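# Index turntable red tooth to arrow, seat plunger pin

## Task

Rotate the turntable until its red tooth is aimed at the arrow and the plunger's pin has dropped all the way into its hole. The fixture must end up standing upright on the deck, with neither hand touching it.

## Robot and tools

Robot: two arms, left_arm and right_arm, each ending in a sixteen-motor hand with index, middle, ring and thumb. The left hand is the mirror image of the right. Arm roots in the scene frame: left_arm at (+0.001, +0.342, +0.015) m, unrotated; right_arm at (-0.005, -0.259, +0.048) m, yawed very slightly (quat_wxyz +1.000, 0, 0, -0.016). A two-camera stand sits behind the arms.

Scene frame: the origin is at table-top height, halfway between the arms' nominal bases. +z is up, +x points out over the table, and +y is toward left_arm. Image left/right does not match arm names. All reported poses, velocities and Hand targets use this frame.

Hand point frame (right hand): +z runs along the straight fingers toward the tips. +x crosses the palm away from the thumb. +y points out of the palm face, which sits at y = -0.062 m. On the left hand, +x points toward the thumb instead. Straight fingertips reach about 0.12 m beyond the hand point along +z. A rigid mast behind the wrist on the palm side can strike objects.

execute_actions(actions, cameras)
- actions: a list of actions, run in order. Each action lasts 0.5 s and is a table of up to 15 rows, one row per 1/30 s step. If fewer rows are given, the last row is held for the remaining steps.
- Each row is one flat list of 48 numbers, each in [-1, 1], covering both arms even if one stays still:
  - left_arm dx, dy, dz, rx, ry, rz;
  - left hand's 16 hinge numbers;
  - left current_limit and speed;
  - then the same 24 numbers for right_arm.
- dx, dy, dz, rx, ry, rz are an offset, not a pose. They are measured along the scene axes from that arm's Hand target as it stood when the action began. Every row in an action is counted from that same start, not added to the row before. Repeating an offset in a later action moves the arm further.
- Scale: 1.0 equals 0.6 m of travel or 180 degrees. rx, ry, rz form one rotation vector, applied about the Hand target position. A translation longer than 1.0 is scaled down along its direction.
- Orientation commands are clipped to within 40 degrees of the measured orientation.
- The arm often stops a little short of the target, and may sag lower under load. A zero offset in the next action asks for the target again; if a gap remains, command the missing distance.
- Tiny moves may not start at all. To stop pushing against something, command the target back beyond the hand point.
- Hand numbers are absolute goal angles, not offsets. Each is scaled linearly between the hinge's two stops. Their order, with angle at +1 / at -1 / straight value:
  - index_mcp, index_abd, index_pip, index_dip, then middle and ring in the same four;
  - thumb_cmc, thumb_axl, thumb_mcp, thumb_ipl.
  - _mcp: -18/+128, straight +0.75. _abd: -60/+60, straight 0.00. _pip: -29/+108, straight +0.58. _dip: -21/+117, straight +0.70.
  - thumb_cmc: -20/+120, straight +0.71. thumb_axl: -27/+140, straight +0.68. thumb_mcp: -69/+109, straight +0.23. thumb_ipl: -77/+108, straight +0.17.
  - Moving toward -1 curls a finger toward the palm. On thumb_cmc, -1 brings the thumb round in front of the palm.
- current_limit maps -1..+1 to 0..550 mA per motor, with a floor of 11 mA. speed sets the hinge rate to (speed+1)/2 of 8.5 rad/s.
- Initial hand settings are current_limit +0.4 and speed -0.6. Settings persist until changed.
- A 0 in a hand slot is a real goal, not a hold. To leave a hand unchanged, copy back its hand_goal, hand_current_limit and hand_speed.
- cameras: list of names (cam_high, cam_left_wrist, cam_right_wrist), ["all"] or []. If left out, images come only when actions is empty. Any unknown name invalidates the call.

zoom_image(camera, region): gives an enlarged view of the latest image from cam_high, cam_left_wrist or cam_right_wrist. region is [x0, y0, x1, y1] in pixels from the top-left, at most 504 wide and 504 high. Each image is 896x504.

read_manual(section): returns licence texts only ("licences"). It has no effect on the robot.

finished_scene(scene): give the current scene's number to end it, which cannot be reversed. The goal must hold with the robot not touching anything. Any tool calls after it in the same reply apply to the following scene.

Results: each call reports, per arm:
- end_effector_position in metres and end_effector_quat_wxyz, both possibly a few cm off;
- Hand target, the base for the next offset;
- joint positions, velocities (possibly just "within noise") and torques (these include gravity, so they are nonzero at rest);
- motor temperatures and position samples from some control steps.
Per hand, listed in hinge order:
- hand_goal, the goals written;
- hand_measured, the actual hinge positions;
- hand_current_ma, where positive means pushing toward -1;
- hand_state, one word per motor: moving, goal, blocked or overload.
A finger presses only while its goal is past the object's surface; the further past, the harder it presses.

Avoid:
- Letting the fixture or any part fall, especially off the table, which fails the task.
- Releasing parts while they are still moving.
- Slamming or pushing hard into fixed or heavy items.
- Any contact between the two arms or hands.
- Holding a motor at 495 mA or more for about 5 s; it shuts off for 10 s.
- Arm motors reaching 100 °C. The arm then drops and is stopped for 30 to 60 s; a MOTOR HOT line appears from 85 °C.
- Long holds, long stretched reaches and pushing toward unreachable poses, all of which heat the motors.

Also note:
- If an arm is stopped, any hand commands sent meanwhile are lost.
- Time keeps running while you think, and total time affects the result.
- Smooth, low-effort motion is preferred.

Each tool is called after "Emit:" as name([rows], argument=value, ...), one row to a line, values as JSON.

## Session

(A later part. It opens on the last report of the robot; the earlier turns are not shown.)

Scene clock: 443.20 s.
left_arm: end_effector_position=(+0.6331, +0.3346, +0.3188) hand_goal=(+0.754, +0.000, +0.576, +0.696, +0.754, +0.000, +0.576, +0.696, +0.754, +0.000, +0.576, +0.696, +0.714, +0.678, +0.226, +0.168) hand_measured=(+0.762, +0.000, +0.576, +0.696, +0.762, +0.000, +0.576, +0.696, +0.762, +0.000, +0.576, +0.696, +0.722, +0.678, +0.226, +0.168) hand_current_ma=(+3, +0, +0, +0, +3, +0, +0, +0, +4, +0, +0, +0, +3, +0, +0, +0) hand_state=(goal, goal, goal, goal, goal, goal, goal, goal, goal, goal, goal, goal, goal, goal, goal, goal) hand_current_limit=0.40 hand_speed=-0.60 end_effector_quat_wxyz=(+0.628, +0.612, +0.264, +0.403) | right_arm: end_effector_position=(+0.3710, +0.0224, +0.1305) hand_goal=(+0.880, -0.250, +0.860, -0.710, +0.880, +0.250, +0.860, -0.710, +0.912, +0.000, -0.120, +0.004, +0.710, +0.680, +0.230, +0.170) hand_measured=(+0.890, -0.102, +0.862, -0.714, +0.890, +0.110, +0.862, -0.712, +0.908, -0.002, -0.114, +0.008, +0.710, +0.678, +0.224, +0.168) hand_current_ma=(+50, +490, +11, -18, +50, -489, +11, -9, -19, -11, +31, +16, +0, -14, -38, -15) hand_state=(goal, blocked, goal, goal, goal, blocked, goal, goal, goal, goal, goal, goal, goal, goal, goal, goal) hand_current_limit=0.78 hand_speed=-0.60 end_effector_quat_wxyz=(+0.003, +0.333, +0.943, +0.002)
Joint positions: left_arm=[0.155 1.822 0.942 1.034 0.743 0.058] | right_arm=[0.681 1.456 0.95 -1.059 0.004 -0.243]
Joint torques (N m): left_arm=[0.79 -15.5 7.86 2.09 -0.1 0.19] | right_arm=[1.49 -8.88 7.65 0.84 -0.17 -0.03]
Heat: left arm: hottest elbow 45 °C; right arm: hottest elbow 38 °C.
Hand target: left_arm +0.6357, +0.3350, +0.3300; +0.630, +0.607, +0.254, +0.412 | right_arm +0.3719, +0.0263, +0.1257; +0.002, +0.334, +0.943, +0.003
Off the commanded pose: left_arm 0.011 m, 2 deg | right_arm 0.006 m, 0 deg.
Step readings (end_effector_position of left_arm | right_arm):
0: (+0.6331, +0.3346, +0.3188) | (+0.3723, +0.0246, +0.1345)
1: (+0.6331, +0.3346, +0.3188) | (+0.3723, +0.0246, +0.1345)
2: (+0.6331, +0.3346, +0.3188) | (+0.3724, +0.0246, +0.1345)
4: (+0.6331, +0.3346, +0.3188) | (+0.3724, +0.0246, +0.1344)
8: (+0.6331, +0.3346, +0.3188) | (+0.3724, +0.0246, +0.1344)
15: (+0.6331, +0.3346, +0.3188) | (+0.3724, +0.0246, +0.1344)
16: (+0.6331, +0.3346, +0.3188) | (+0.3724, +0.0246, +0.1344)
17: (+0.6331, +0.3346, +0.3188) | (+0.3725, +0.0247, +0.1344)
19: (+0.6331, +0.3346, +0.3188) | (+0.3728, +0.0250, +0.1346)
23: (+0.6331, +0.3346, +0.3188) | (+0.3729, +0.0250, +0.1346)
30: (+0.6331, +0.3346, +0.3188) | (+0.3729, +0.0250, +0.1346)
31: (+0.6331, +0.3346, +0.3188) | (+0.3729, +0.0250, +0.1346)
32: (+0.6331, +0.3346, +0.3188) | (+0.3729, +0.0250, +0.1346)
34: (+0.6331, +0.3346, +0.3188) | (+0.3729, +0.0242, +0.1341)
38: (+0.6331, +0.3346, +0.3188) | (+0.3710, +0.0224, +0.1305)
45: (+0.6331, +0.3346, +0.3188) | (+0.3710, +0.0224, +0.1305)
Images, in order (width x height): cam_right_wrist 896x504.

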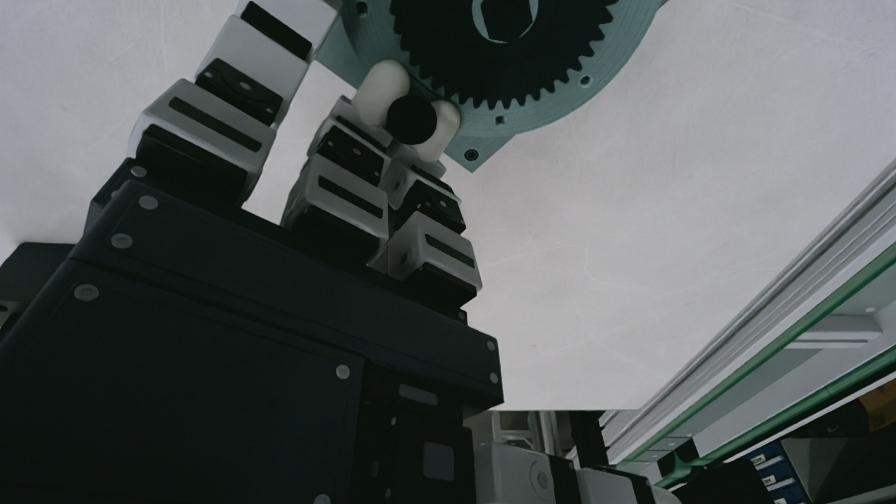

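Emit:
execute_actions([
  [[0,0,0,0,0,0,0.754,0,0.576,0.696,0.754,0,0.576,0.696,0.754,0,0.576,0.696,0.714,0.678,0.226,0.168,0.4,-0.6,0.0176,0.0132,0.0333,0.0087,-0.0117,0,0.88,-0.25,0.84,-0.75,0.88,0.25,0.84,-0.75,0.911,0,-0.12,0.004,0.71,0.68,0.23,0.17,0.78,-0.6]],
  [[0,0,0,0,0,0,0.754,0,0.576,0.696,0.754,0,0.576,0.696,0.754,0,0.576,0.696,0.714,0.678,0.226,0.168,0.4,-0.6,0.0176,0.0132,0.0333,0.0087,-0.0117,0,0.87,-0.25,0.82,-0.79,0.87,0.25,0.82,-0.79,0.911,0,-0.12,0.004,0.71,0.68,0.23,0.17,0.78,-0.6]],
  [[0,0,0,0,0,0,0.754,0,0.576,0.696,0.754,0,0.576,0.696,0.754,0,0.576,0.696,0.714,0.678,0.226,0.168,0.4,-0.6,0.0176,0.0132,0.0333,0.0087,-0.0117,0,0.86,-0.25,0.82,-0.81,0.86,0.25,0.82,-0.81,0.911,0,-0.12,0.004,0.71,0.68,0.23,0.17,0.78,-0.6]],
  [[0,0,0,0,0,0,0.754,0,0.576,0.696,0.754,0,0.576,0.696,0.754,0,0.576,0.696,0.714,0.678,0.226,0.168,0.4,-0.6,0.0176,0.0132,0.0333,0.0087,-0.0117,0,0.86,-0.25,0.82,-0.85,0.86,0.25,0.82,-0.85,0.911,0,-0.12,0.004,0.71,0.68,0.23,0.17,0.78,-0.6]],
  [[0,0,0,0,0,0,0.754,0,0.576,0.696,0.754,0,0.576,0.696,0.754,0,0.576,0.696,0.714,0.678,0.226,0.168,0.4,-0.6,0.0176,0.0132,0.0333,0.0087,-0.0117,0,0.86,-0.25,0.82,-0.88,0.86,0.25,0.82,-0.88,0.911,0,-0.12,0.004,0.71,0.68,0.23,0.17,0.78,-0.6]],
], cameras=["cam_right_wrist"])

Scene clock: 456.10 s.
left_arm: end_effector_position=(+0.6331, +0.3346, +0.3188) hand_goal=(+0.754, +0.000, +0.576, +0.696, +0.754, +0.000, +0.576, +0.696, +0.754, +0.000, +0.576, +0.696, +0.714, +0.678, +0.226, +0.168) hand_measured=(+0.762, +0.000, +0.576, +0.696, +0.762, +0.000, +0.576, +0.696, +0.762, +0.000, +0.576, +0.696, +0.722, +0.678, +0.226, +0.168) hand_current_ma=(+3, +0, +0, +0, +3, +0, +0, +0, +4, +0, +0, +0, +3, +0, +0, +0) hand_state=(goal, goal, goal, goal, goal, goal, goal, goal, goal, goal, goal, goal, goal, goal, goal, goal) hand_current_limit=0.40 hand_speed=-0.60 end_effector_quat_wxyz=(+0.628, +0.612, +0.264, +0.403) | right_arm: end_effector_position=(+0.3714, +0.0226, +0.1305) hand_goal=(+0.860, -0.250, +0.820, -0.880, +0.860, +0.250, +0.820, -0.880, +0.912, +0.000, -0.120, +0.004, +0.710, +0.680, +0.230, +0.170) hand_measured=(+0.888, -0.102, +0.844, -0.814, +0.888, +0.116, +0.842, -0.810, +0.908, -0.002, -0.114, +0.008, +0.710, +0.678, +0.224, +0.168) hand_current_ma=(+149, +490, +121, +330, +142, -489, +107, +348, -18, -11, +31, +16, +0, -14, -38, -15) hand_state=(blocked, blocked, blocked, blocked, blocked, blocked, blocked, blocked, goal, goal, goal, goal, goal, goal, goal, goal) hand_current_limit=0.78 hand_speed=-0.60 end_effector_quat_wxyz=(+0.004, +0.333, +0.943, +0.002)
Joint positions: left_arm=[0.155 1.822 0.942 1.034 0.743 0.058] | right_arm=[0.681 1.457 0.951 -1.059 0.004 -0.243]
Joint torques (N m): left_arm=[0.85 -15.21 7.84 2 -0.09 0.19] | right_arm=[1.73 -16.38 17.98 1.03 -0.08 -0.03]
Heat: left arm: hottest elbow 45 °C; right arm: hottest elbow 38 °C.
Hand target: left_arm +0.6357, +0.3350, +0.3300; +0.630, +0.607, +0.254, +0.412 | right_arm +0.4247, +0.0659, +0.2256; +0.065, +0.332, +0.936, +0.097
Off the commanded pose: left_arm 0.011 m, 2 deg | right_arm 0.117 m, 13 deg.
Step readings (end_effector_position of left_arm | right_arm):
0: (+0.6331, +0.3346, +0.3188) | (+0.3710, +0.0224, +0.1305)
1: (+0.6331, +0.3346, +0.3188) | (+0.3710, +0.0224, +0.1305)
2: (+0.6331, +0.3346, +0.3188) | (+0.3710, +0.0224, +0.1305)
4: (+0.6331, +0.3346, +0.3188) | (+0.3710, +0.0224, +0.1300)
8: (+0.6331, +0.3346, +0.3188) | (+0.3710, +0.0224, +0.1300)
15: (+0.6331, +0.3346, +0.3188) | (+0.3710, +0.0224, +0.1300)
16: (+0.6331, +0.3346, +0.3188) | (+0.3710, +0.0224, +0.1300)
17: (+0.6331, +0.3346, +0.3188) | (+0.3710, +0.0224, +0.1300)
19: (+0.6331, +0.3346, +0.3188) | (+0.3710, +0.0224, +0.1300)
23: (+0.6331, +0.3346, +0.3188) | (+0.3710, +0.0224, +0.1300)
30: (+0.6331, +0.3346, +0.3188) | (+0.3710, +0.0224, +0.1300)
31: (+0.6331, +0.3346, +0.3188) | (+0.3710, +0.0224, +0.1300)
32: (+0.6331, +0.3346, +0.3188) | (+0.3710, +0.0224, +0.1300)
34: (+0.6331, +0.3346, +0.3188) | (+0.3710, +0.0224, +0.1300)
38: (+0.6331, +0.3346, +0.3188) | (+0.3710, +0.0224, +0.1300)
45: (+0.6331, +0.3346, +0.3188) | (+0.3710, +0.0224, +0.1300)
46: (+0.6331, +0.3346, +0.3188) | (+0.3710, +0.0224, +0.1300)
47: (+0.6331, +0.3346, +0.3188) | (+0.3710, +0.0224, +0.1300)
49: (+0.6331, +0.3346, +0.3188) | (+0.3710, +0.0223, +0.1300)
53: (+0.6331, +0.3346, +0.3188) | (+0.3710, +0.0223, +0.1300)
60: (+0.6331, +0.3346, +0.3188) | (+0.3710, +0.0223, +0.1300)
61: (+0.6331, +0.3346, +0.3188) | (+0.3710, +0.0223, +0.1300)
62: (+0.6331, +0.3346, +0.3188) | (+0.3711, +0.0224, +0.1301)
64: (+0.6331, +0.3346, +0.3188) | (+0.3713, +0.0225, +0.1303)
68: (+0.6331, +0.3346, +0.3188) | (+0.3714, +0.0226, +0.1305)
75: (+0.6331, +0.3346, +0.3188) | (+0.3714, +0.0226, +0.1305)
Images, in order (width x height): cam_right_wrist 896x504.

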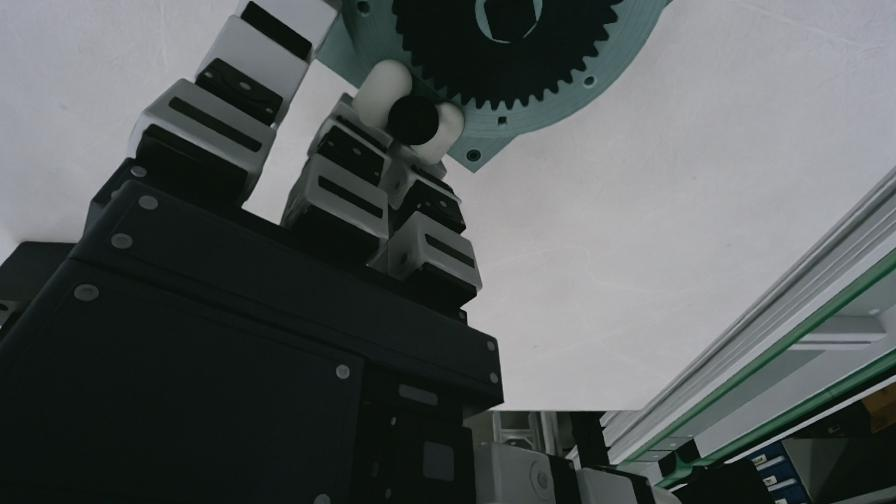

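Emit:
execute_actions([
  [[0,0,0,0,0,0,0.754,0,0.576,0.696,0.754,0,0.576,0.696,0.754,0,0.576,0.696,0.714,0.678,0.226,0.168,0.4,-0.6,0.0176,0.0132,0.0333,0.0087,-0.0117,0,0.86,-0.25,0.82,-0.89,0.86,0.25,0.82,-0.89,0.911,0,-0.12,0.004,0.71,0.68,0.23,0.17,0.78,-0.6]],
  [[0,0,0,0,0,0,0.754,0,0.576,0.696,0.754,0,0.576,0.696,0.754,0,0.576,0.696,0.714,0.678,0.226,0.168,0.4,-0.6,0.0132,0.0099,0.025,0.0065,-0.0088,0,0.85,-0.25,0.82,-0.89,0.85,0.25,0.82,-0.89,0.911,0,-0.12,0.004,0.71,0.68,0.23,0.17,0.78,-0.6]],
], cameras=["cam_right_wrist"])

Emit:
zoom_image(camera="cam_right_wrist", region=[300, 30, 540, 190])

Scene clock: 464.80 s.
left_arm: end_effector_position=(+0.6331, +0.3346, +0.3188) hand_goal=(+0.754, +0.000, +0.576, +0.696, +0.754, +0.000, +0.576, +0.696, +0.754, +0.000, +0.576, +0.696, +0.714, +0.678, +0.226, +0.168) hand_measured=(+0.762, +0.000, +0.576, +0.696, +0.762, +0.000, +0.576, +0.696, +0.762, +0.000, +0.576, +0.696, +0.722, +0.678, +0.226, +0.168) hand_current_ma=(+3, +0, +0, +0, +3, +0, +0, +0, +4, +0, +0, +0, +3, +0, +0, +0) hand_state=(goal, goal, goal, goal, goal, goal, goal, goal, goal, goal, goal, goal, goal, goal, goal, goal) hand_current_limit=0.40 hand_speed=-0.60 end_effector_quat_wxyz=(+0.628, +0.612, +0.264, +0.403) | right_arm: end_effector_position=(+0.3726, +0.0234, +0.1330) hand_goal=(+0.850, -0.250, +0.820, -0.890, +0.850, +0.250, +0.820, -0.890, +0.912, +0.000, -0.120, +0.004, +0.710, +0.680, +0.230, +0.170) hand_measured=(+0.890, -0.102, +0.848, -0.816, +0.888, +0.116, +0.846, -0.812, +0.908, -0.002, -0.114, +0.008, +0.710, +0.678, +0.224, +0.168) hand_current_ma=(+208, +490, +142, +371, +200, -489, +126, +394, -18, -11, +31, +16, +0, -14, -38, -15) hand_state=(blocked, blocked, blocked, blocked, blocked, blocked, blocked, blocked, goal, goal, goal, goal, goal, goal, goal, goal) hand_current_limit=0.78 hand_speed=-0.60 end_effector_quat_wxyz=(+0.005, +0.334, +0.943, +0.004)
Joint positions: left_arm=[0.155 1.822 0.942 1.034 0.743 0.058] | right_arm=[0.681 1.454 0.954 -1.059 0.004 -0.242]
Joint torques (N m): left_arm=[0.56 -15.56 7.88 2.06 -0.1 0.19] | right_arm=[1.44 -18.26 21.03 1.55 -0.06 -0.07]
Heat: left arm: hottest elbow 45 °C; right arm: hottest elbow 41 °C.
Hand target: left_arm +0.6357, +0.3350, +0.3300; +0.630, +0.607, +0.254, +0.412 | right_arm +0.4432, +0.0798, +0.2606; +0.088, +0.330, +0.931, +0.130
Off the commanded pose: left_arm 0.011 m, 2 deg | right_arm 0.156 m, 17 deg.
Step readings (end_effector_position of left_arm | right_arm):
0: (+0.6331, +0.3346, +0.3188) | (+0.3714, +0.0226, +0.1305)
1: (+0.6331, +0.3346, +0.3188) | (+0.3715, +0.0227, +0.1306)
2: (+0.6331, +0.3346, +0.3188) | (+0.3717, +0.0228, +0.1308)
4: (+0.6331, +0.3346, +0.3188) | (+0.3719, +0.0230, +0.1313)
8: (+0.6331, +0.3346, +0.3188) | (+0.3719, +0.0230, +0.1313)
15: (+0.6331, +0.3346, +0.3188) | (+0.3721, +0.0231, +0.1315)
16: (+0.6331, +0.3346, +0.3188) | (+0.3721, +0.0231, +0.1315)
17: (+0.6331, +0.3346, +0.3188) | (+0.3722, +0.0232, +0.1318)
19: (+0.6331, +0.3346, +0.3188) | (+0.3725, +0.0234, +0.1325)
23: (+0.6331, +0.3346, +0.3188) | (+0.3726, +0.0234, +0.1330)
30: (+0.6331, +0.3346, +0.3188) | (+0.3726, +0.0234, +0.1330)
Images, in order (width x height): cam_right_wrist 896x504.

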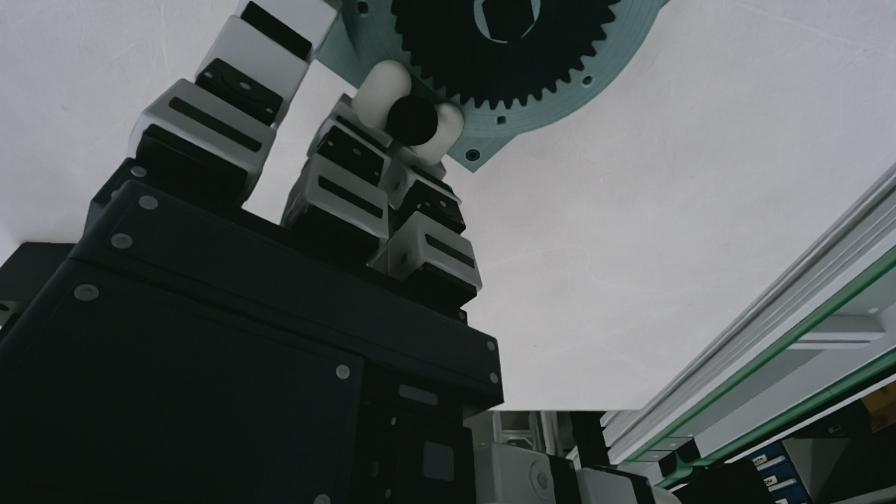

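Scaled by 2.100.

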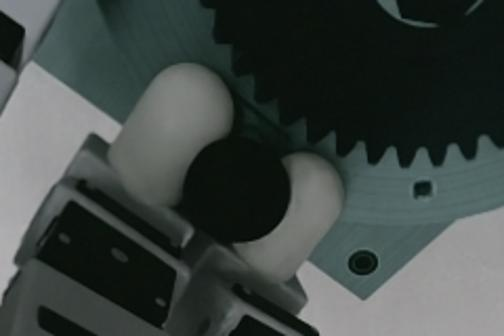

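Emit:
execute_actions([
  [[0,0,0,0,0,0,0.754,0,0.576,0.696,0.754,0,0.576,0.696,0.754,0,0.576,0.696,0.714,0.678,0.226,0.168,0.4,-0.6,0,0,0,0,0,0,0.84,-0.25,0.82,-0.9,0.84,0.25,0.82,-0.9,0.79,0,0.1,0.222,0.71,0.68,0.23,0.17,0.78,-0.6]],
  [[0,0,0,0,0,0,0.754,0,0.576,0.696,0.754,0,0.576,0.696,0.754,0,0.576,0.696,0.714,0.678,0.226,0.168,0.4,-0.6,0,0,0,0,0,0,0.84,-0.25,0.82,-0.9,0.84,0.25,0.82,-0.9,0.736,0,0.137,0.259,0.71,0.68,0.23,0.17,0.78,-0.6]],
], cameras=["cam_high"])

Emit:
zoom_image(camera="cam_high", region=[360, 180, 480, 280])

Scene clock: 481.03 s.
left_arm: end_effector_position=(+0.6331, +0.3346, +0.3188) hand_goal=(+0.754, +0.000, +0.576, +0.696, +0.754, +0.000, +0.576, +0.696, +0.754, +0.000, +0.576, +0.696, +0.714, +0.678, +0.226, +0.168) hand_measured=(+0.762, +0.000, +0.576, +0.696, +0.762, +0.000, +0.576, +0.696, +0.762, +0.000, +0.576, +0.696, +0.722, +0.678, +0.226, +0.168) hand_current_ma=(+3, +0, +0, +0, +3, +0, +0, +0, +4, +0, +0, +0, +3, +0, +0, +0) hand_state=(goal, goal, goal, goal, goal, goal, goal, goal, goal, goal, goal, goal, goal, goal, goal, goal) hand_current_limit=0.40 hand_speed=-0.60 end_effector_quat_wxyz=(+0.628, +0.612, +0.264, +0.403) | right_arm: end_effector_position=(+0.3728, +0.0236, +0.1343) hand_goal=(+0.840, -0.250, +0.820, -0.900, +0.840, +0.250, +0.820, -0.900, +0.736, +0.000, +0.138, +0.260, +0.710, +0.680, +0.230, +0.170) hand_measured=(+0.890, -0.102, +0.852, -0.816, +0.888, +0.116, +0.848, -0.812, +0.734, -0.004, +0.118, +0.248, +0.710, +0.678, +0.224, +0.168) hand_current_ma=(+261, +490, +161, +421, +253, -489, +137, +445, -11, -17, -96, -63, +0, -14, -38, -15) hand_state=(blocked, blocked, blocked, blocked, blocked, blocked, blocked, blocked, goal, goal, goal, goal, goal, goal, goal, goal) hand_current_limit=0.78 hand_speed=-0.60 end_effector_quat_wxyz=(+0.006, +0.334, +0.943, +0.005)
Joint positions: left_arm=[0.155 1.822 0.942 1.034 0.743 0.058] | right_arm=[0.681 1.451 0.955 -1.059 0.004 -0.241]
Joint torques (N m): left_arm=[0.79 -15.5 7.84 1.96 -0.09 0.2] | right_arm=[1.9 -18.02 20.98 1.59 -0.03 -0.09]
Motor temperatures (°C): left_arm=[27 31 45 25 23 24] | right_arm=[24 30 43 26 24 26]
Heat: left arm: hottest elbow 45 °C; right arm: hottest elbow 43 °C.
Hand target: left_arm +0.6357, +0.3350, +0.3300; +0.630, +0.607, +0.254, +0.412 | right_arm +0.4432, +0.0798, +0.2606; +0.088, +0.330, +0.931, +0.130
Off the commanded pose: left_arm 0.011 m, 2 deg | right_arm 0.155 m, 17 deg.
Step readings (end_effector_position of left_arm | right_arm):
0: (+0.6331, +0.3346, +0.3188) | (+0.3726, +0.0234, +0.1330)
1: (+0.6331, +0.3346, +0.3188) | (+0.3726, +0.0234, +0.1330)
2: (+0.6331, +0.3346, +0.3188) | (+0.3726, +0.0234, +0.1330)
4: (+0.6331, +0.3346, +0.3188) | (+0.3726, +0.0234, +0.1330)
8: (+0.6331, +0.3346, +0.3188) | (+0.3728, +0.0235, +0.1338)
15: (+0.6331, +0.3346, +0.3188) | (+0.3728, +0.0235, +0.1338)
16: (+0.6331, +0.3346, +0.3188) | (+0.3728, +0.0235, +0.1338)
17: (+0.6331, +0.3346, +0.3188) | (+0.3728, +0.0236, +0.1340)
19: (+0.6331, +0.3346, +0.3188) | (+0.3728, +0.0236, +0.1343)
23: (+0.6331, +0.3346, +0.3188) | (+0.3728, +0.0236, +0.1343)
30: (+0.6331, +0.3346, +0.3188) | (+0.3728, +0.0236, +0.1343)
Images, in order (width x height): cam_high 896x504.

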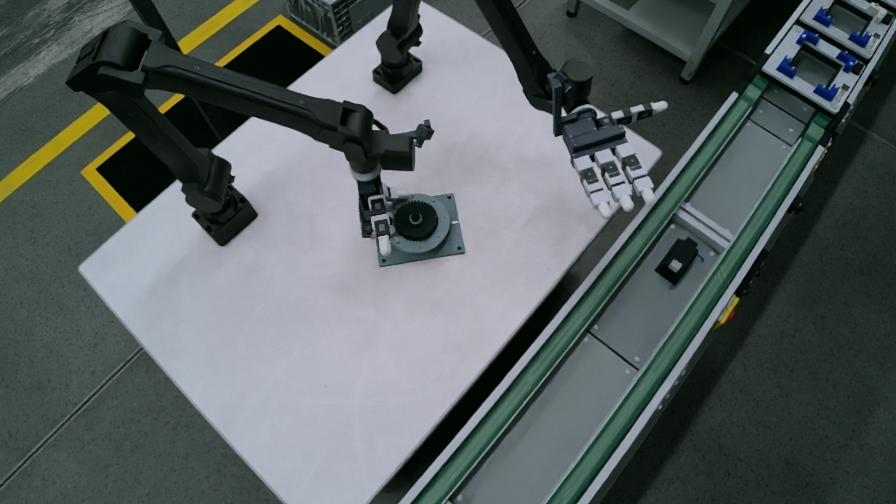

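Scaled by 4.200.

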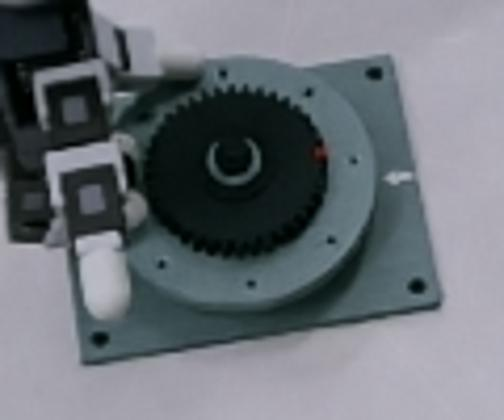

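Emit:
execute_actions([
  [[0,0,0,0,0,0,0.754,0,0.576,0.696,0.754,0,0.576,0.696,0.754,0,0.576,0.696,0.714,0.678,0.226,0.168,0.4,-0.6,0,0,0,0,0,0,0.84,-0.25,0.82,-0.9,0.84,0.25,0.82,-0.9,0.757,0,0.148,0.272,0.71,0.68,0.23,0.17,0.78,-0.7]],
], cameras=["cam_high"])

Emit:
zoom_image(camera="cam_high", region=[360, 180, 480, 280])

Scene clock: 497.30 s.
left_arm: end_effector_position=(+0.6331, +0.3346, +0.3188) hand_goal=(+0.754, +0.000, +0.576, +0.696, +0.754, +0.000, +0.576, +0.696, +0.754, +0.000, +0.576, +0.696, +0.714, +0.678, +0.226, +0.168) hand_measured=(+0.762, +0.000, +0.576, +0.696, +0.762, +0.000, +0.576, +0.696, +0.762, +0.000, +0.576, +0.696, +0.722, +0.678, +0.226, +0.168) hand_current_ma=(+3, +0, +0, +0, +3, +0, +0, +0, +4, +0, +0, +0, +3, +0, +0, +0) hand_state=(goal, goal, goal, goal, goal, goal, goal, goal, goal, goal, goal, goal, goal, goal, goal, goal) hand_current_limit=0.40 hand_speed=-0.60 end_effector_quat_wxyz=(+0.628, +0.612, +0.264, +0.403) | right_arm: end_effector_position=(+0.3728, +0.0236, +0.1343) hand_goal=(+0.840, -0.250, +0.820, -0.900, +0.840, +0.250, +0.820, -0.900, +0.758, +0.000, +0.148, +0.272, +0.710, +0.680, +0.230, +0.170) hand_measured=(+0.890, -0.102, +0.854, -0.816, +0.888, +0.116, +0.848, -0.812, +0.734, -0.004, +0.118, +0.250, +0.710, +0.678, +0.224, +0.168) hand_current_ma=(+261, +490, +165, +421, +253, -489, +140, +445, -122, -17, -144, -105, +0, -14, -38, -15) hand_state=(blocked, blocked, blocked, blocked, blocked, blocked, blocked, blocked, blocked, goal, blocked, blocked, goal, goal, goal, goal) hand_current_limit=0.78 hand_speed=-0.70 end_effector_quat_wxyz=(+0.006, +0.334, +0.943, +0.005)
Joint positions: left_arm=[0.155 1.822 0.942 1.034 0.743 0.058] | right_arm=[0.681 1.451 0.955 -1.059 0.004 -0.241]
Joint torques (N m): left_arm=[0.85 -15.38 7.83 2.04 -0.08 0.19] | right_arm=[1.73 -18.14 21.14 1.72 -0.07 -0.08]
Heat: left arm: hottest elbow 45 °C; right arm: hottest elbow 46 °C.
Hand target: left_arm +0.6357, +0.3350, +0.3300; +0.630, +0.607, +0.254, +0.412 | right_arm +0.4432, +0.0798, +0.2606; +0.088, +0.330, +0.931, +0.130
Off the commanded pose: left_arm 0.011 m, 2 deg | right_arm 0.155 m, 17 deg.
Step readings (end_effector_position of left_arm | right_arm):
0: (+0.6331, +0.3346, +0.3188) | (+0.3728, +0.0236, +0.1343)
1: (+0.6331, +0.3346, +0.3188) | (+0.3728, +0.0236, +0.1343)
2: (+0.6331, +0.3346, +0.3188) | (+0.3728, +0.0236, +0.1343)
4: (+0.6331, +0.3346, +0.3188) | (+0.3728, +0.0236, +0.1343)
8: (+0.6331, +0.3346, +0.3188) | (+0.3728, +0.0236, +0.1343)
15: (+0.6331, +0.3346, +0.3188) | (+0.3728, +0.0236, +0.1343)
Images, in order (width x height): cam_high 896x504.

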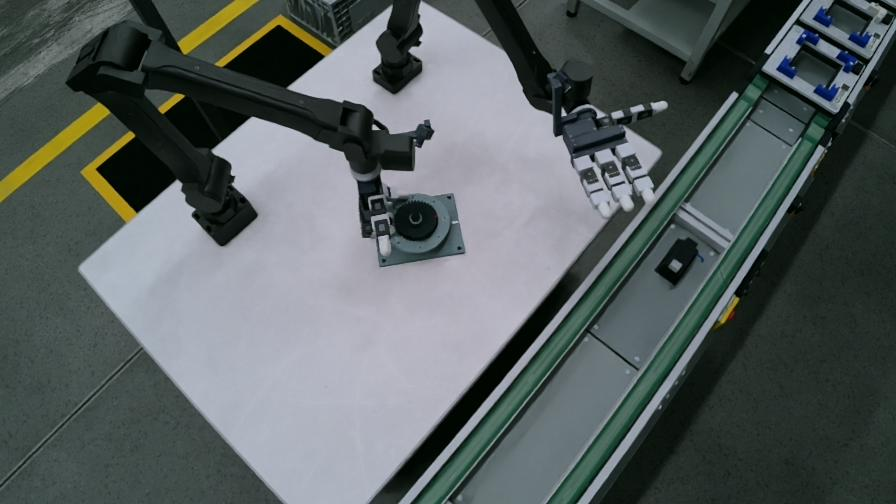

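Scaled by 4.200.

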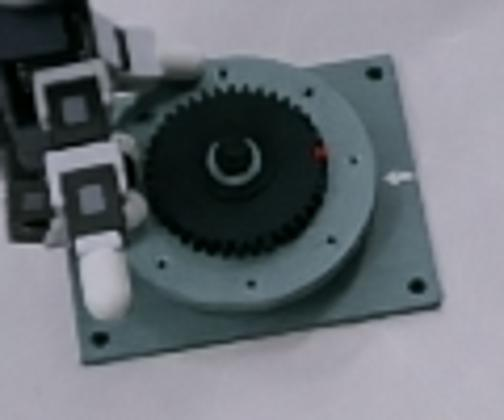

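Emit:
execute_actions([
  [[0,0,0,0,0,0,0.754,0,0.576,0.696,0.754,0,0.576,0.696,0.754,0,0.576,0.696,0.714,0.678,0.226,0.168,0.4,-0.6,0,0,0,0,0,0,0.84,-0.25,0.82,-0.89,0.84,0.25,0.82,-0.89,0.785,0,0.16,0.285,0.71,0.68,0.23,0.17,0.78,-0.7]],
], cameras=["cam_high"])

Emit:
zoom_image(camera="cam_high", region=[360, 180, 480, 280])

Scene clock: 503.27 s.
left_arm: end_effector_position=(+0.6331, +0.3346, +0.3188) hand_goal=(+0.754, +0.000, +0.576, +0.696, +0.754, +0.000, +0.576, +0.696, +0.754, +0.000, +0.576, +0.696, +0.714, +0.678, +0.226, +0.168) hand_measured=(+0.762, +0.000, +0.576, +0.696, +0.762, +0.000, +0.576, +0.696, +0.762, +0.000, +0.576, +0.696, +0.722, +0.678, +0.226, +0.168) hand_current_ma=(+3, +0, +0, +0, +3, +0, +0, +0, +4, +0, +0, +0, +3, +0, +0, +0) hand_state=(goal, goal, goal, goal, goal, goal, goal, goal, goal, goal, goal, goal, goal, goal, goal, goal) hand_current_limit=0.40 hand_speed=-0.60 end_effector_quat_wxyz=(+0.628, +0.612, +0.264, +0.403) | right_arm: end_effector_position=(+0.3728, +0.0236, +0.1343) hand_goal=(+0.840, -0.250, +0.820, -0.890, +0.840, +0.250, +0.820, -0.890, +0.786, +0.000, +0.160, +0.286, +0.710, +0.680, +0.230, +0.170) hand_measured=(+0.890, -0.102, +0.854, -0.816, +0.888, +0.116, +0.850, -0.812, +0.736, -0.004, +0.118, +0.254, +0.710, +0.678, +0.224, +0.168) hand_current_ma=(+261, +490, +171, +371, +253, -489, +146, +394, -262, -17, -204, -158, +0, -14, -38, -15) hand_state=(blocked, blocked, blocked, blocked, blocked, blocked, blocked, blocked, blocked, goal, blocked, blocked, goal, goal, goal, goal) hand_current_limit=0.78 hand_speed=-0.70 end_effector_quat_wxyz=(+0.006, +0.334, +0.943, +0.005)
Joint positions: left_arm=[0.155 1.822 0.942 1.034 0.743 0.058] | right_arm=[0.681 1.451 0.955 -1.059 0.003 -0.241]
Joint torques (N m): left_arm=[0.62 -15.38 7.92 2.03 -0.09 0.2] | right_arm=[2.14 -18.49 21.12 1.59 -0.04 -0.08]
Heat: left arm: hottest elbow 45 °C; right arm: hottest elbow 47 °C.
Hand target: left_arm +0.6357, +0.3350, +0.3300; +0.630, +0.607, +0.254, +0.412 | right_arm +0.4432, +0.0798, +0.2606; +0.088, +0.330, +0.931, +0.130
Off the commanded pose: left_arm 0.011 m, 2 deg | right_arm 0.155 m, 17 deg.
Step readings (end_effector_position of left_arm | right_arm):
0: (+0.6331, +0.3346, +0.3188) | (+0.3728, +0.0236, +0.1343)
1: (+0.6331, +0.3346, +0.3188) | (+0.3728, +0.0236, +0.1343)
2: (+0.6331, +0.3346, +0.3188) | (+0.3728, +0.0236, +0.1343)
4: (+0.6331, +0.3346, +0.3188) | (+0.3728, +0.0236, +0.1343)
8: (+0.6331, +0.3346, +0.3188) | (+0.3728, +0.0236, +0.1343)
15: (+0.6331, +0.3346, +0.3188) | (+0.3728, +0.0236, +0.1343)
Images, in order (width x height): cam_high 896x504.

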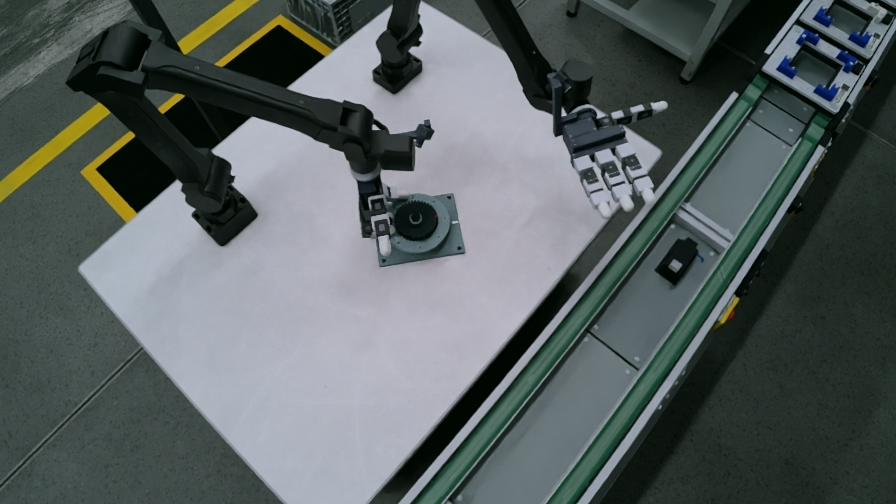

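Scaled by 4.200.

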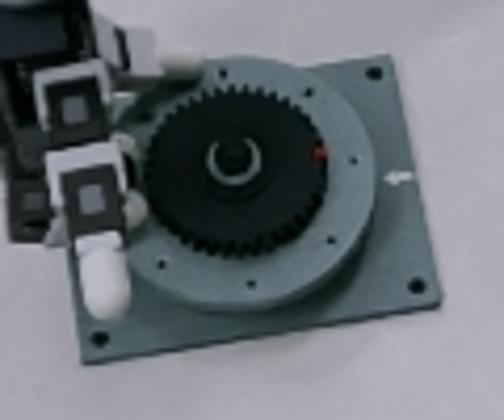

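Emit:
execute_actions([
  [[0,0,0,0,0,0,0.754,0,0.576,0.696,0.754,0,0.576,0.696,0.754,0,0.576,0.696,0.714,0.678,0.226,0.168,0.4,-0.6,0,0,0,0,0,0,0.84,-0.25,0.82,-0.89,0.84,0.25,0.82,-0.89,0.765,0,0.12,0.244,0.71,0.68,0.23,0.17,0.78,-0.8]],
  [[0,0,0,0,0,0,0.754,0,0.576,0.696,0.754,0,0.576,0.696,0.754,0,0.576,0.696,0.714,0.678,0.226,0.168,0.4,-0.6,0,0,0,0,0,0,0.84,-0.25,0.82,-0.89,0.84,0.25,0.82,-0.89,0.786,0,0.107,0.23,0.71,0.68,0.23,0.17,0.78,-0.8]],
], cameras=["cam_high"])

Emit:
zoom_image(camera="cam_high", region=[360, 180, 480, 280])

Scene clock: 520.67 s.
left_arm: end_effector_position=(+0.6331, +0.3346, +0.3188) hand_goal=(+0.754, +0.000, +0.576, +0.696, +0.754, +0.000, +0.576, +0.696, +0.754, +0.000, +0.576, +0.696, +0.714, +0.678, +0.226, +0.168) hand_measured=(+0.762, +0.000, +0.576, +0.696, +0.762, +0.000, +0.576, +0.696, +0.762, +0.000, +0.576, +0.696, +0.722, +0.678, +0.226, +0.168) hand_current_ma=(+3, +0, +0, +0, +3, +0, +0, +0, +4, +0, +0, +0, +3, +0, +0, +0) hand_state=(goal, goal, goal, goal, goal, goal, goal, goal, goal, goal, goal, goal, goal, goal, goal, goal) hand_current_limit=0.40 hand_speed=-0.60 end_effector_quat_wxyz=(+0.628, +0.612, +0.264, +0.403) | right_arm: end_effector_position=(+0.3729, +0.0235, +0.1343) hand_goal=(+0.840, -0.250, +0.820, -0.890, +0.840, +0.250, +0.820, -0.890, +0.786, +0.000, +0.108, +0.230, +0.710, +0.680, +0.230, +0.170) hand_measured=(+0.890, -0.102, +0.854, -0.816, +0.888, +0.116, +0.850, -0.812, +0.760, -0.004, +0.102, +0.228, +0.710, +0.678, +0.224, +0.168) hand_current_ma=(+261, +489, +171, +371, +253, -489, +146, +394, -135, -16, -27, -9, +0, -14, -38, -15) hand_state=(blocked, blocked, blocked, blocked, blocked, blocked, blocked, blocked, blocked, goal, goal, goal, goal, goal, goal, goal) hand_current_limit=0.78 hand_speed=-0.80 end_effector_quat_wxyz=(+0.006, +0.335, +0.942, +0.005)
Joint positions: left_arm=[0.155 1.822 0.942 1.034 0.743 0.058] | right_arm=[0.681 1.451 0.955 -1.059 0.003 -0.239]
Joint torques (N m): left_arm=[0.79 -15.27 7.84 2.02 -0.07 0.2] | right_arm=[1.73 -17.79 21.12 1.58 0 -0.08]
Motor temperatures (°C): left_arm=[27 31 45 25 23 24] | right_arm=[24 31 50 26 24 26]
Heat: left arm: hottest elbow 45 °C; right arm: hottest elbow 50 °C.
Hand target: left_arm +0.6357, +0.3350, +0.3300; +0.630, +0.607, +0.254, +0.412 | right_arm +0.4432, +0.0798, +0.2606; +0.088, +0.330, +0.931, +0.130
Off the commanded pose: left_arm 0.011 m, 2 deg | right_arm 0.155 m, 17 deg.
Step readings (end_effector_position of left_arm | right_arm):
0: (+0.6331, +0.3346, +0.3188) | (+0.3728, +0.0236, +0.1343)
1: (+0.6331, +0.3346, +0.3188) | (+0.3728, +0.0236, +0.1343)
2: (+0.6331, +0.3346, +0.3188) | (+0.3728, +0.0236, +0.1343)
4: (+0.6331, +0.3346, +0.3188) | (+0.3728, +0.0236, +0.1343)
8: (+0.6331, +0.3346, +0.3188) | (+0.3728, +0.0236, +0.1343)
15: (+0.6331, +0.3346, +0.3188) | (+0.3728, +0.0236, +0.1343)
16: (+0.6331, +0.3346, +0.3188) | (+0.3728, +0.0236, +0.1343)
17: (+0.6331, +0.3346, +0.3188) | (+0.3729, +0.0235, +0.1343)
19: (+0.6331, +0.3346, +0.3188) | (+0.3729, +0.0235, +0.1343)
23: (+0.6331, +0.3346, +0.3188) | (+0.3729, +0.0235, +0.1343)
30: (+0.6331, +0.3346, +0.3188) | (+0.3729, +0.0235, +0.1343)
Images, in order (width x height): cam_high 896x504.

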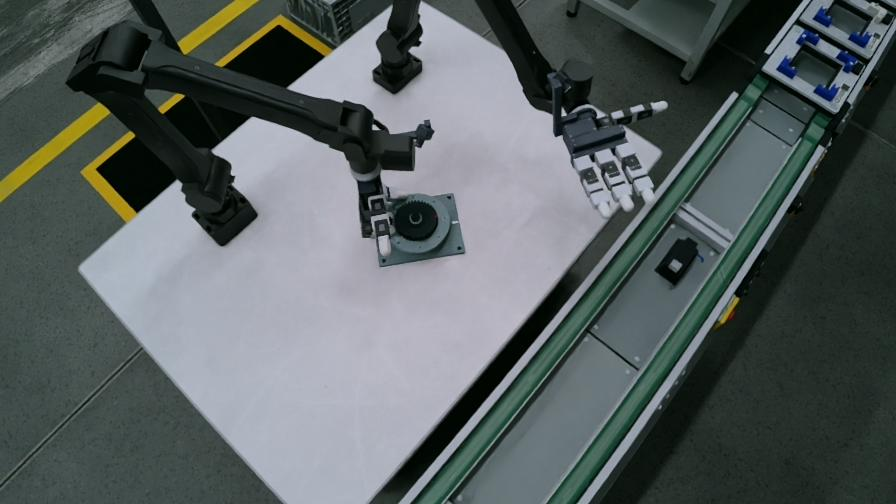

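Scaled by 4.200.

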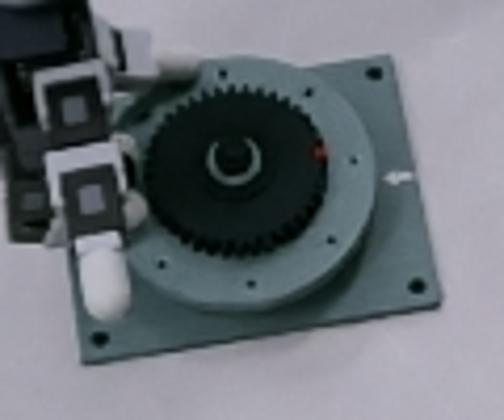

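Emit:
execute_actions([
  [[0,0,0,0,0,0,0.754,0,0.576,0.696,0.754,0,0.576,0.696,0.754,0,0.576,0.696,0.714,0.678,0.226,0.168,0.4,-0.6,-0.0528,-0.0395,-0.1,-0.0262,0.0351,0,0.85,-0.25,0.82,-0.87,0.85,0.25,0.82,-0.87,0.911,0,-0.12,0.004,0.71,0.68,0.23,0.17,0.78,-0.4]],
  [[0,0,0,0,0,0,0.754,0,0.576,0.696,0.754,0,0.576,0.696,0.754,0,0.576,0.696,0.714,0.678,0.226,0.168,0.4,-0.6,-0.0528,-0.0395,-0.1,-0.0262,0.0351,0,0.87,-0.22,0.84,-0.78,0.87,0.22,0.84,-0.78,0.911,0,-0.12,0.004,0.71,0.68,0.23,0.17,0.7,-0.4]],
  [[0,0,0,0,0,0,0.754,0,0.576,0.696,0.754,0,0.576,0.696,0.754,0,0.576,0.696,0.714,0.678,0.226,0.168,0.4,-0.6,0,0,-0.005,-0.003,0.004,0,0.89,0.1,0.87,-0.67,0.89,-0.1,0.87,-0.67,0.911,0,-0.12,0.004,0.71,0.68,0.23,0.17,0.5,-0.5]],
  [[0,0,0,0,0,0,0.754,0,0.576,0.696,0.754,0,0.576,0.696,0.754,0,0.576,0.696,0.714,0.678,0.226,0.168,0.4,-0.6,0,0,0,0,0,0,0.9,0.3,0.88,-0.66,0.9,-0.2,0.88,-0.66,0.911,0,-0.12,0.004,0.71,0.68,0.23,0.17,0.5,-0.4]],
], cameras=["cam_right_wrist","cam_high"])

Emit:
zoom_image(camera="cam_right_wrist", region=[300, 30, 540, 190])

Scene clock: 539.73 s.
left_arm: end_effector_position=(+0.6331, +0.3346, +0.3188) hand_goal=(+0.754, +0.000, +0.576, +0.696, +0.754, +0.000, +0.576, +0.696, +0.754, +0.000, +0.576, +0.696, +0.714, +0.678, +0.226, +0.168) hand_measured=(+0.762, +0.000, +0.576, +0.696, +0.762, +0.000, +0.576, +0.696, +0.762, +0.000, +0.576, +0.696, +0.722, +0.678, +0.226, +0.168) hand_current_ma=(+3, +0, +0, +0, +3, +0, +0, +0, +4, +0, +0, +0, +3, +0, +0, +0) hand_state=(goal, goal, goal, goal, goal, goal, goal, goal, goal, goal, goal, goal, goal, goal, goal, goal) hand_current_limit=0.40 hand_speed=-0.60 end_effector_quat_wxyz=(+0.628, +0.612, +0.264, +0.403) | right_arm: end_effector_position=(+0.3716, +0.0239, +0.1308) hand_goal=(+0.900, +0.300, +0.880, -0.660, +0.900, -0.200, +0.880, -0.660, +0.912, +0.000, -0.120, +0.004, +0.710, +0.680, +0.230, +0.170) hand_measured=(+0.894, +0.294, +0.874, -0.662, +0.892, -0.194, +0.876, -0.662, +0.908, -0.002, -0.114, +0.008, +0.710, +0.678, +0.224, +0.168) hand_current_ma=(-32, -27, -26, -13, -43, +23, -20, -13, -20, -12, +30, +16, +0, -14, -38, -15) hand_state=(goal, goal, goal, goal, goal, goal, goal, goal, goal, goal, goal, goal, goal, goal, goal, goal) hand_current_limit=0.50 hand_speed=-0.40 end_effector_quat_wxyz=(+0.002, +0.334, +0.942, +0.002)
Joint positions: left_arm=[0.155 1.822 0.942 1.034 0.743 0.058] | right_arm=[0.682 1.459 0.955 -1.06 0 -0.239]
Joint torques (N m): left_arm=[0.97 -15.38 7.88 2.03 -0.08 0.2] | right_arm=[2.02 -9.41 9.74 0.32 0.05 -0.06]
Heat: left arm: hottest elbow 45 °C; right arm: hottest elbow 51 °C.
Hand target: left_arm +0.6357, +0.3350, +0.3300; +0.630, +0.607, +0.254, +0.412 | right_arm +0.3799, +0.0322, +0.1375; +0.007, +0.334, +0.943, +0.010
Off the commanded pose: left_arm 0.011 m, 2 deg | right_arm 0.014 m, 1 deg.
Step readings (end_effector_position of left_arm | right_arm):
0: (+0.6331, +0.3346, +0.3188) | (+0.3729, +0.0235, +0.1343)
1: (+0.6331, +0.3346, +0.3188) | (+0.3729, +0.0235, +0.1343)
2: (+0.6331, +0.3346, +0.3188) | (+0.3729, +0.0235, +0.1343)
4: (+0.6331, +0.3346, +0.3188) | (+0.3729, +0.0235, +0.1342)
8: (+0.6331, +0.3346, +0.3188) | (+0.3726, +0.0233, +0.1334)
15: (+0.6331, +0.3346, +0.3188) | (+0.3726, +0.0233, +0.1332)
16: (+0.6331, +0.3346, +0.3188) | (+0.3726, +0.0233, +0.1332)
17: (+0.6331, +0.3346, +0.3188) | (+0.3725, +0.0233, +0.1327)
19: (+0.6331, +0.3346, +0.3188) | (+0.3724, +0.0232, +0.1321)
23: (+0.6331, +0.3346, +0.3188) | (+0.3723, +0.0231, +0.1311)
30: (+0.6331, +0.3346, +0.3188) | (+0.3723, +0.0231, +0.1309)
31: (+0.6331, +0.3346, +0.3188) | (+0.3723, +0.0231, +0.1309)
32: (+0.6331, +0.3346, +0.3188) | (+0.3723, +0.0231, +0.1308)
34: (+0.6331, +0.3346, +0.3188) | (+0.3723, +0.0231, +0.1308)
38: (+0.6331, +0.3346, +0.3188) | (+0.3718, +0.0238, +0.1308)
45: (+0.6331, +0.3346, +0.3188) | (+0.3716, +0.0239, +0.1308)
46: (+0.6331, +0.3346, +0.3188) | (+0.3716, +0.0239, +0.1308)
47: (+0.6331, +0.3346, +0.3188) | (+0.3716, +0.0239, +0.1308)
49: (+0.6331, +0.3346, +0.3188) | (+0.3716, +0.0239, +0.1308)
53: (+0.6331, +0.3346, +0.3188) | (+0.3716, +0.0239, +0.1308)
60: (+0.6331, +0.3346, +0.3188) | (+0.3716, +0.0239, +0.1308)
Images, in order (width x height): cam_high 896x504, cam_right_wrist 896x504.

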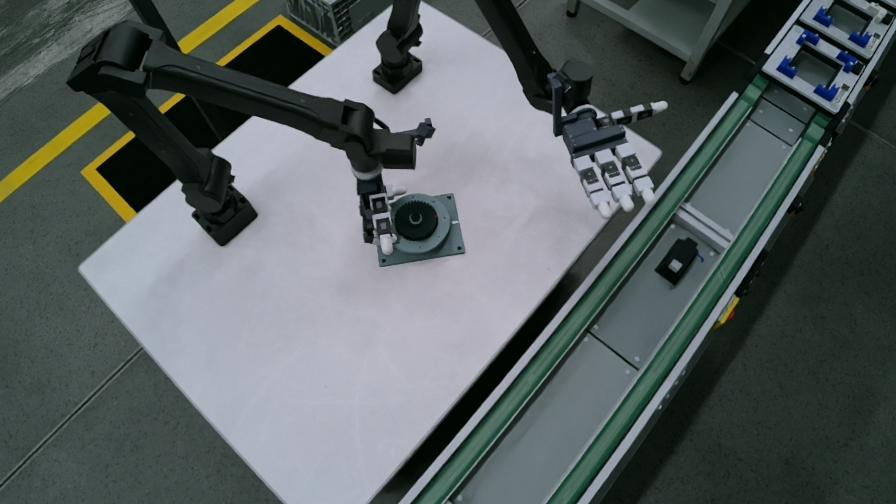

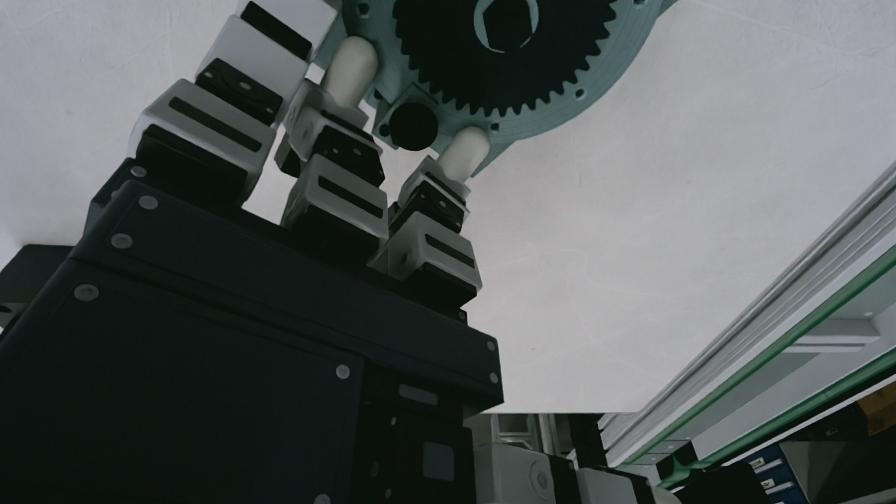

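Scaled by 2.100.

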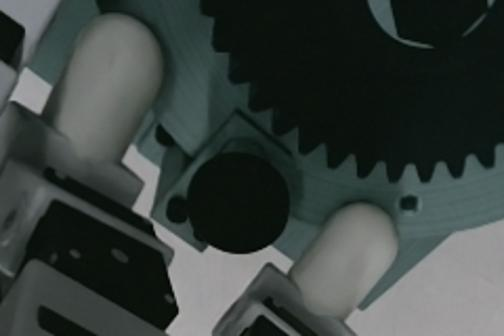

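Emit:
execute_actions([
  [[0,0,0,0,0,0,0.754,0,0.576,0.696,0.754,0,0.576,0.696,0.754,0,0.576,0.696,0.714,0.678,0.226,0.168,0.4,-0.6,-0.006,0.001,0.1,-0.0045,0.006,0,0.9,0.3,0.88,-0.66,0.9,-0.2,0.88,-0.66,0.911,0,-0.12,0.004,0.71,0.68,0.23,0.17,0.5,-0.4]],
  [[0,0,0,0,0,0,0.754,0,0.576,0.696,0.754,0,0.576,0.696,0.754,0,0.576,0.696,0.714,0.678,0.226,0.168,0.4,-0.6,0,0,0.02,0,0,0.172,0.89,0,0.869,-0.69,0.89,0,0.869,-0.69,0.3,0,-0.5,-0.1,0.71,0.68,0.23,0.17,0.6,-0.3]],
  [[0,0,0,0,0,0,0.754,0,0.576,0.696,0.754,0,0.576,0.696,0.754,0,0.576,0.696,0.714,0.678,0.226,0.168,0.4,-0.6,0,0,0,0,0,0.172,0.89,0,0.869,-0.69,0.89,0,0.869,-0.69,-0.3,0,-0.78,-0.16,0.71,0.68,0.23,0.17,0.6,-0.3]],
], cameras=["cam_right_wrist","cam_high"])

Emit:
zoom_image(camera="cam_high", region=[360, 180, 480, 280])

Scene clock: 564.20 s.
left_arm: end_effector_position=(+0.6331, +0.3346, +0.3188) hand_goal=(+0.754, +0.000, +0.576, +0.696, +0.754, +0.000, +0.576, +0.696, +0.754, +0.000, +0.576, +0.696, +0.714, +0.678, +0.226, +0.168) hand_measured=(+0.762, +0.000, +0.576, +0.696, +0.762, +0.000, +0.576, +0.696, +0.762, +0.000, +0.576, +0.696, +0.722, +0.678, +0.226, +0.168) hand_current_ma=(+3, +0, +0, +0, +3, +0, +0, +0, +4, +0, +0, +0, +3, +0, +0, +0) hand_state=(goal, goal, goal, goal, goal, goal, goal, goal, goal, goal, goal, goal, goal, goal, goal, goal) hand_current_limit=0.40 hand_speed=-0.60 end_effector_quat_wxyz=(+0.628, +0.612, +0.264, +0.403) | right_arm: end_effector_position=(+0.3620, +0.0248, +0.1958) hand_goal=(+0.890, +0.000, +0.870, -0.690, +0.890, +0.000, +0.870, -0.690, -0.300, +0.000, -0.780, -0.160, +0.710, +0.680, +0.230, +0.170) hand_measured=(+0.888, +0.004, +0.872, -0.686, +0.888, -0.004, +0.872, -0.686, -0.282, -0.002, -0.776, -0.158, +0.710, +0.678, +0.224, +0.168) hand_current_ma=(-8, +13, +7, +18, -9, -14, +6, +19, +94, -12, +20, +11, +1, -14, -38, -15) hand_state=(goal, goal, goal, goal, goal, goal, goal, goal, goal, goal, goal, goal, goal, goal, goal, goal) hand_current_limit=0.60 hand_speed=-0.30 end_effector_quat_wxyz=(-0.009, -0.189, +0.982, -0.005)
Joint positions: left_arm=[0.155 1.822 0.942 1.034 0.743 0.058] | right_arm=[0.516 1.509 1.2 -1.281 0.005 -1.468]
Joint torques (N m): left_arm=[0.62 -15.56 7.88 2.03 -0.09 0.19] | right_arm=[1.14 -10.7 12.52 -0.05 -0.27 -0.26]
Heat: left arm: hottest elbow 45 °C; right arm: hottest elbow 48 °C.
Hand target: left_arm +0.6357, +0.3350, +0.3300; +0.630, +0.607, +0.254, +0.412 | right_arm +0.3762, +0.0328, +0.2094; +0.000, -0.199, +0.980, +0.000
Off the commanded pose: left_arm 0.011 m, 2 deg | right_arm 0.021 m, 2 deg.
Step readings (end_effector_position of left_arm | right_arm):
0: (+0.6331, +0.3346, +0.3188) | (+0.3716, +0.0239, +0.1308)
1: (+0.6331, +0.3346, +0.3188) | (+0.3715, +0.0238, +0.1307)
2: (+0.6331, +0.3346, +0.3188) | (+0.3698, +0.0225, +0.1305)
4: (+0.6331, +0.3346, +0.3188) | (+0.3648, +0.0187, +0.1335)
8: (+0.6331, +0.3346, +0.3188) | (+0.3624, +0.0176, +0.1534)
15: (+0.6331, +0.3346, +0.3188) | (+0.3677, +0.0223, +0.1792)
16: (+0.6331, +0.3346, +0.3188) | (+0.3672, +0.0221, +0.1791)
17: (+0.6331, +0.3346, +0.3188) | (+0.3662, +0.0220, +0.1788)
19: (+0.6331, +0.3346, +0.3188) | (+0.3633, +0.0219, +0.1780)
23: (+0.6331, +0.3346, +0.3188) | (+0.3641, +0.0163, +0.1799)
30: (+0.6331, +0.3346, +0.3188) | (+0.3672, +0.0193, +0.1935)
31: (+0.6331, +0.3346, +0.3188) | (+0.3665, +0.0208, +0.1948)
32: (+0.6331, +0.3346, +0.3188) | (+0.3654, +0.0212, +0.1956)
34: (+0.6331, +0.3346, +0.3188) | (+0.3639, +0.0221, +0.1964)
38: (+0.6331, +0.3346, +0.3188) | (+0.3682, +0.0205, +0.1969)
45: (+0.6331, +0.3346, +0.3188) | (+0.3684, +0.0234, +0.1948)
Images, in order (width x height): cam_high 896x504, cam_right_wrist 896x504.

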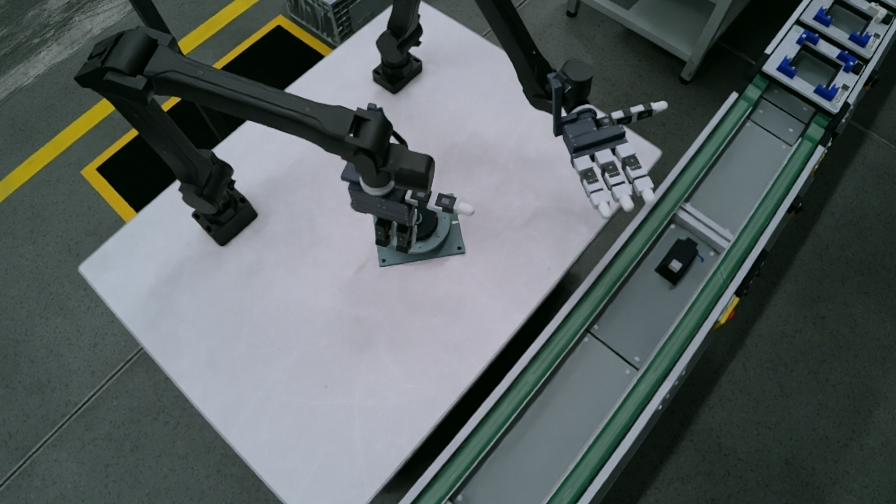

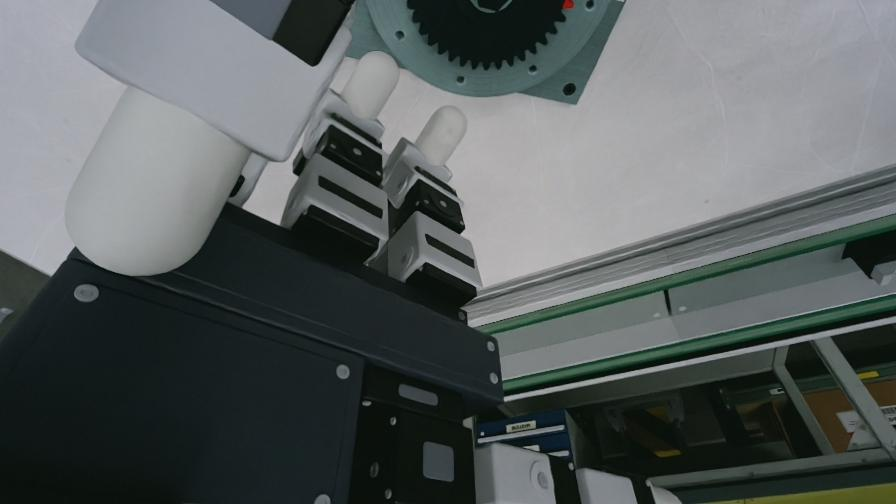

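Scaled by 4.200.

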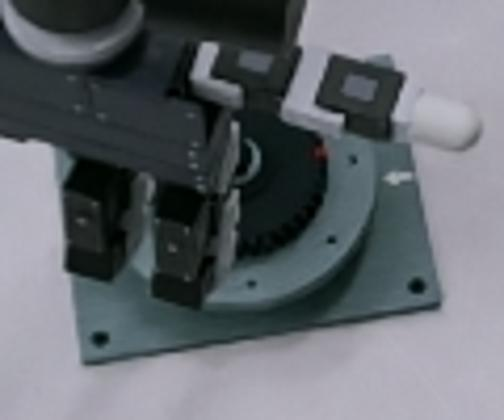

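Emit:
execute_actions([
  [[0,0,0,0,0,0,0.754,0,0.576,0.696,0.754,0,0.576,0.696,0.754,0,0.576,0.696,0.714,0.678,0.226,0.168,0.4,-0.6,0,0,-0.092,0,0,0,0.89,0,0.869,-0.69,0.89,0,0.869,-0.69,-0.3,0,-0.78,-0.16,0.71,0.68,0.23,0.17,0.6,-0.3]],
], cameras=["cam_right_wrist"])

Scene clock: 571.30 s.
left_arm: end_effector_position=(+0.6331, +0.3346, +0.3188) hand_goal=(+0.754, +0.000, +0.576, +0.696, +0.754, +0.000, +0.576, +0.696, +0.754, +0.000, +0.576, +0.696, +0.714, +0.678, +0.226, +0.168) hand_measured=(+0.762, +0.000, +0.576, +0.696, +0.762, +0.000, +0.576, +0.696, +0.762, +0.000, +0.576, +0.696, +0.722, +0.678, +0.226, +0.168) hand_current_ma=(+3, +0, +0, +0, +3, +0, +0, +0, +4, +0, +0, +0, +3, +0, +0, +0) hand_state=(goal, goal, goal, goal, goal, goal, goal, goal, goal, goal, goal, goal, goal, goal, goal, goal) hand_current_limit=0.40 hand_speed=-0.60 end_effector_quat_wxyz=(+0.628, +0.612, +0.264, +0.403) | right_arm: end_effector_position=(+0.3749, +0.0325, +0.1582) hand_goal=(+0.890, +0.000, +0.870, -0.690, +0.890, +0.000, +0.870, -0.690, -0.300, +0.000, -0.780, -0.160, +0.710, +0.680, +0.230, +0.170) hand_measured=(+0.888, +0.002, +0.872, -0.686, +0.888, -0.002, +0.872, -0.686, -0.282, -0.002, -0.776, -0.158, +0.710, +0.678, +0.224, +0.168) hand_current_ma=(-8, +12, +7, +18, -9, -13, +6, +19, +91, -12, +20, +11, +1, -14, -38, -15) hand_state=(goal, goal, goal, goal, goal, goal, goal, goal, goal, goal, goal, goal, goal, goal, goal, goal) hand_current_limit=0.60 hand_speed=-0.30 end_effector_quat_wxyz=(+0.000, -0.193, +0.981, -0.001)
Joint positions: left_arm=[0.155 1.822 0.942 1.034 0.743 0.058] | right_arm=[0.516 1.573 1.166 -1.165 0.002 -1.475]
Joint torques (N m): left_arm=[1.08 -15.21 7.91 2 -0.08 0.2] | right_arm=[1.2 -12.22 7.79 0.68 -0.26 -0.25]
Heat: left arm: hottest elbow 45 °C; right arm: hottest elbow 47 °C.
Hand target: left_arm +0.6357, +0.3350, +0.3300; +0.630, +0.607, +0.254, +0.412 | right_arm +0.3763, +0.0329, +0.1544; +0.001, -0.199, +0.980, +0.000
Off the commanded pose: left_arm 0.011 m, 2 deg | right_arm 0.004 m, 1 deg.
Step readings (end_effector_position of left_arm | right_arm):
0: (+0.6331, +0.3346, +0.3188) | (+0.3619, +0.0248, +0.1958)
1: (+0.6331, +0.3346, +0.3188) | (+0.3619, +0.0249, +0.1958)
2: (+0.6331, +0.3346, +0.3188) | (+0.3629, +0.0255, +0.1954)
4: (+0.6331, +0.3346, +0.3188) | (+0.3696, +0.0292, +0.1929)
8: (+0.6331, +0.3346, +0.3188) | (+0.3767, +0.0332, +0.1777)
15: (+0.6331, +0.3346, +0.3188) | (+0.3740, +0.0320, +0.1580)
Images, in order (width x height): cam_right_wrist 896x504.

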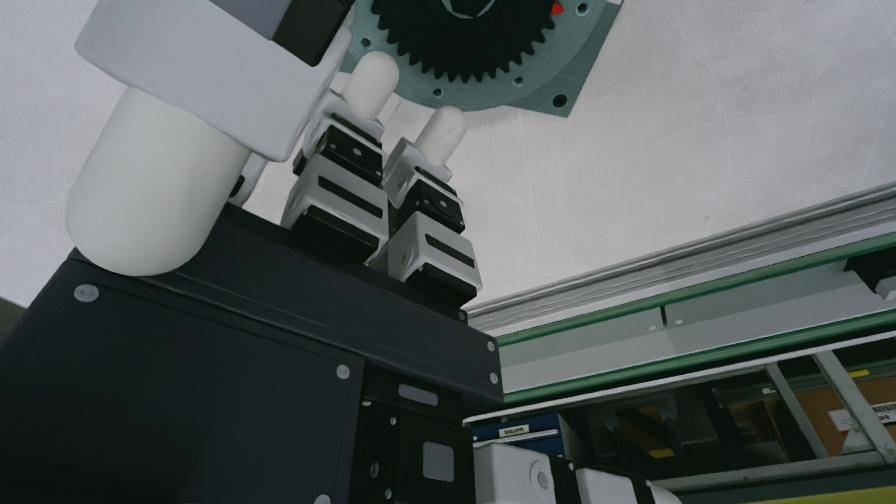

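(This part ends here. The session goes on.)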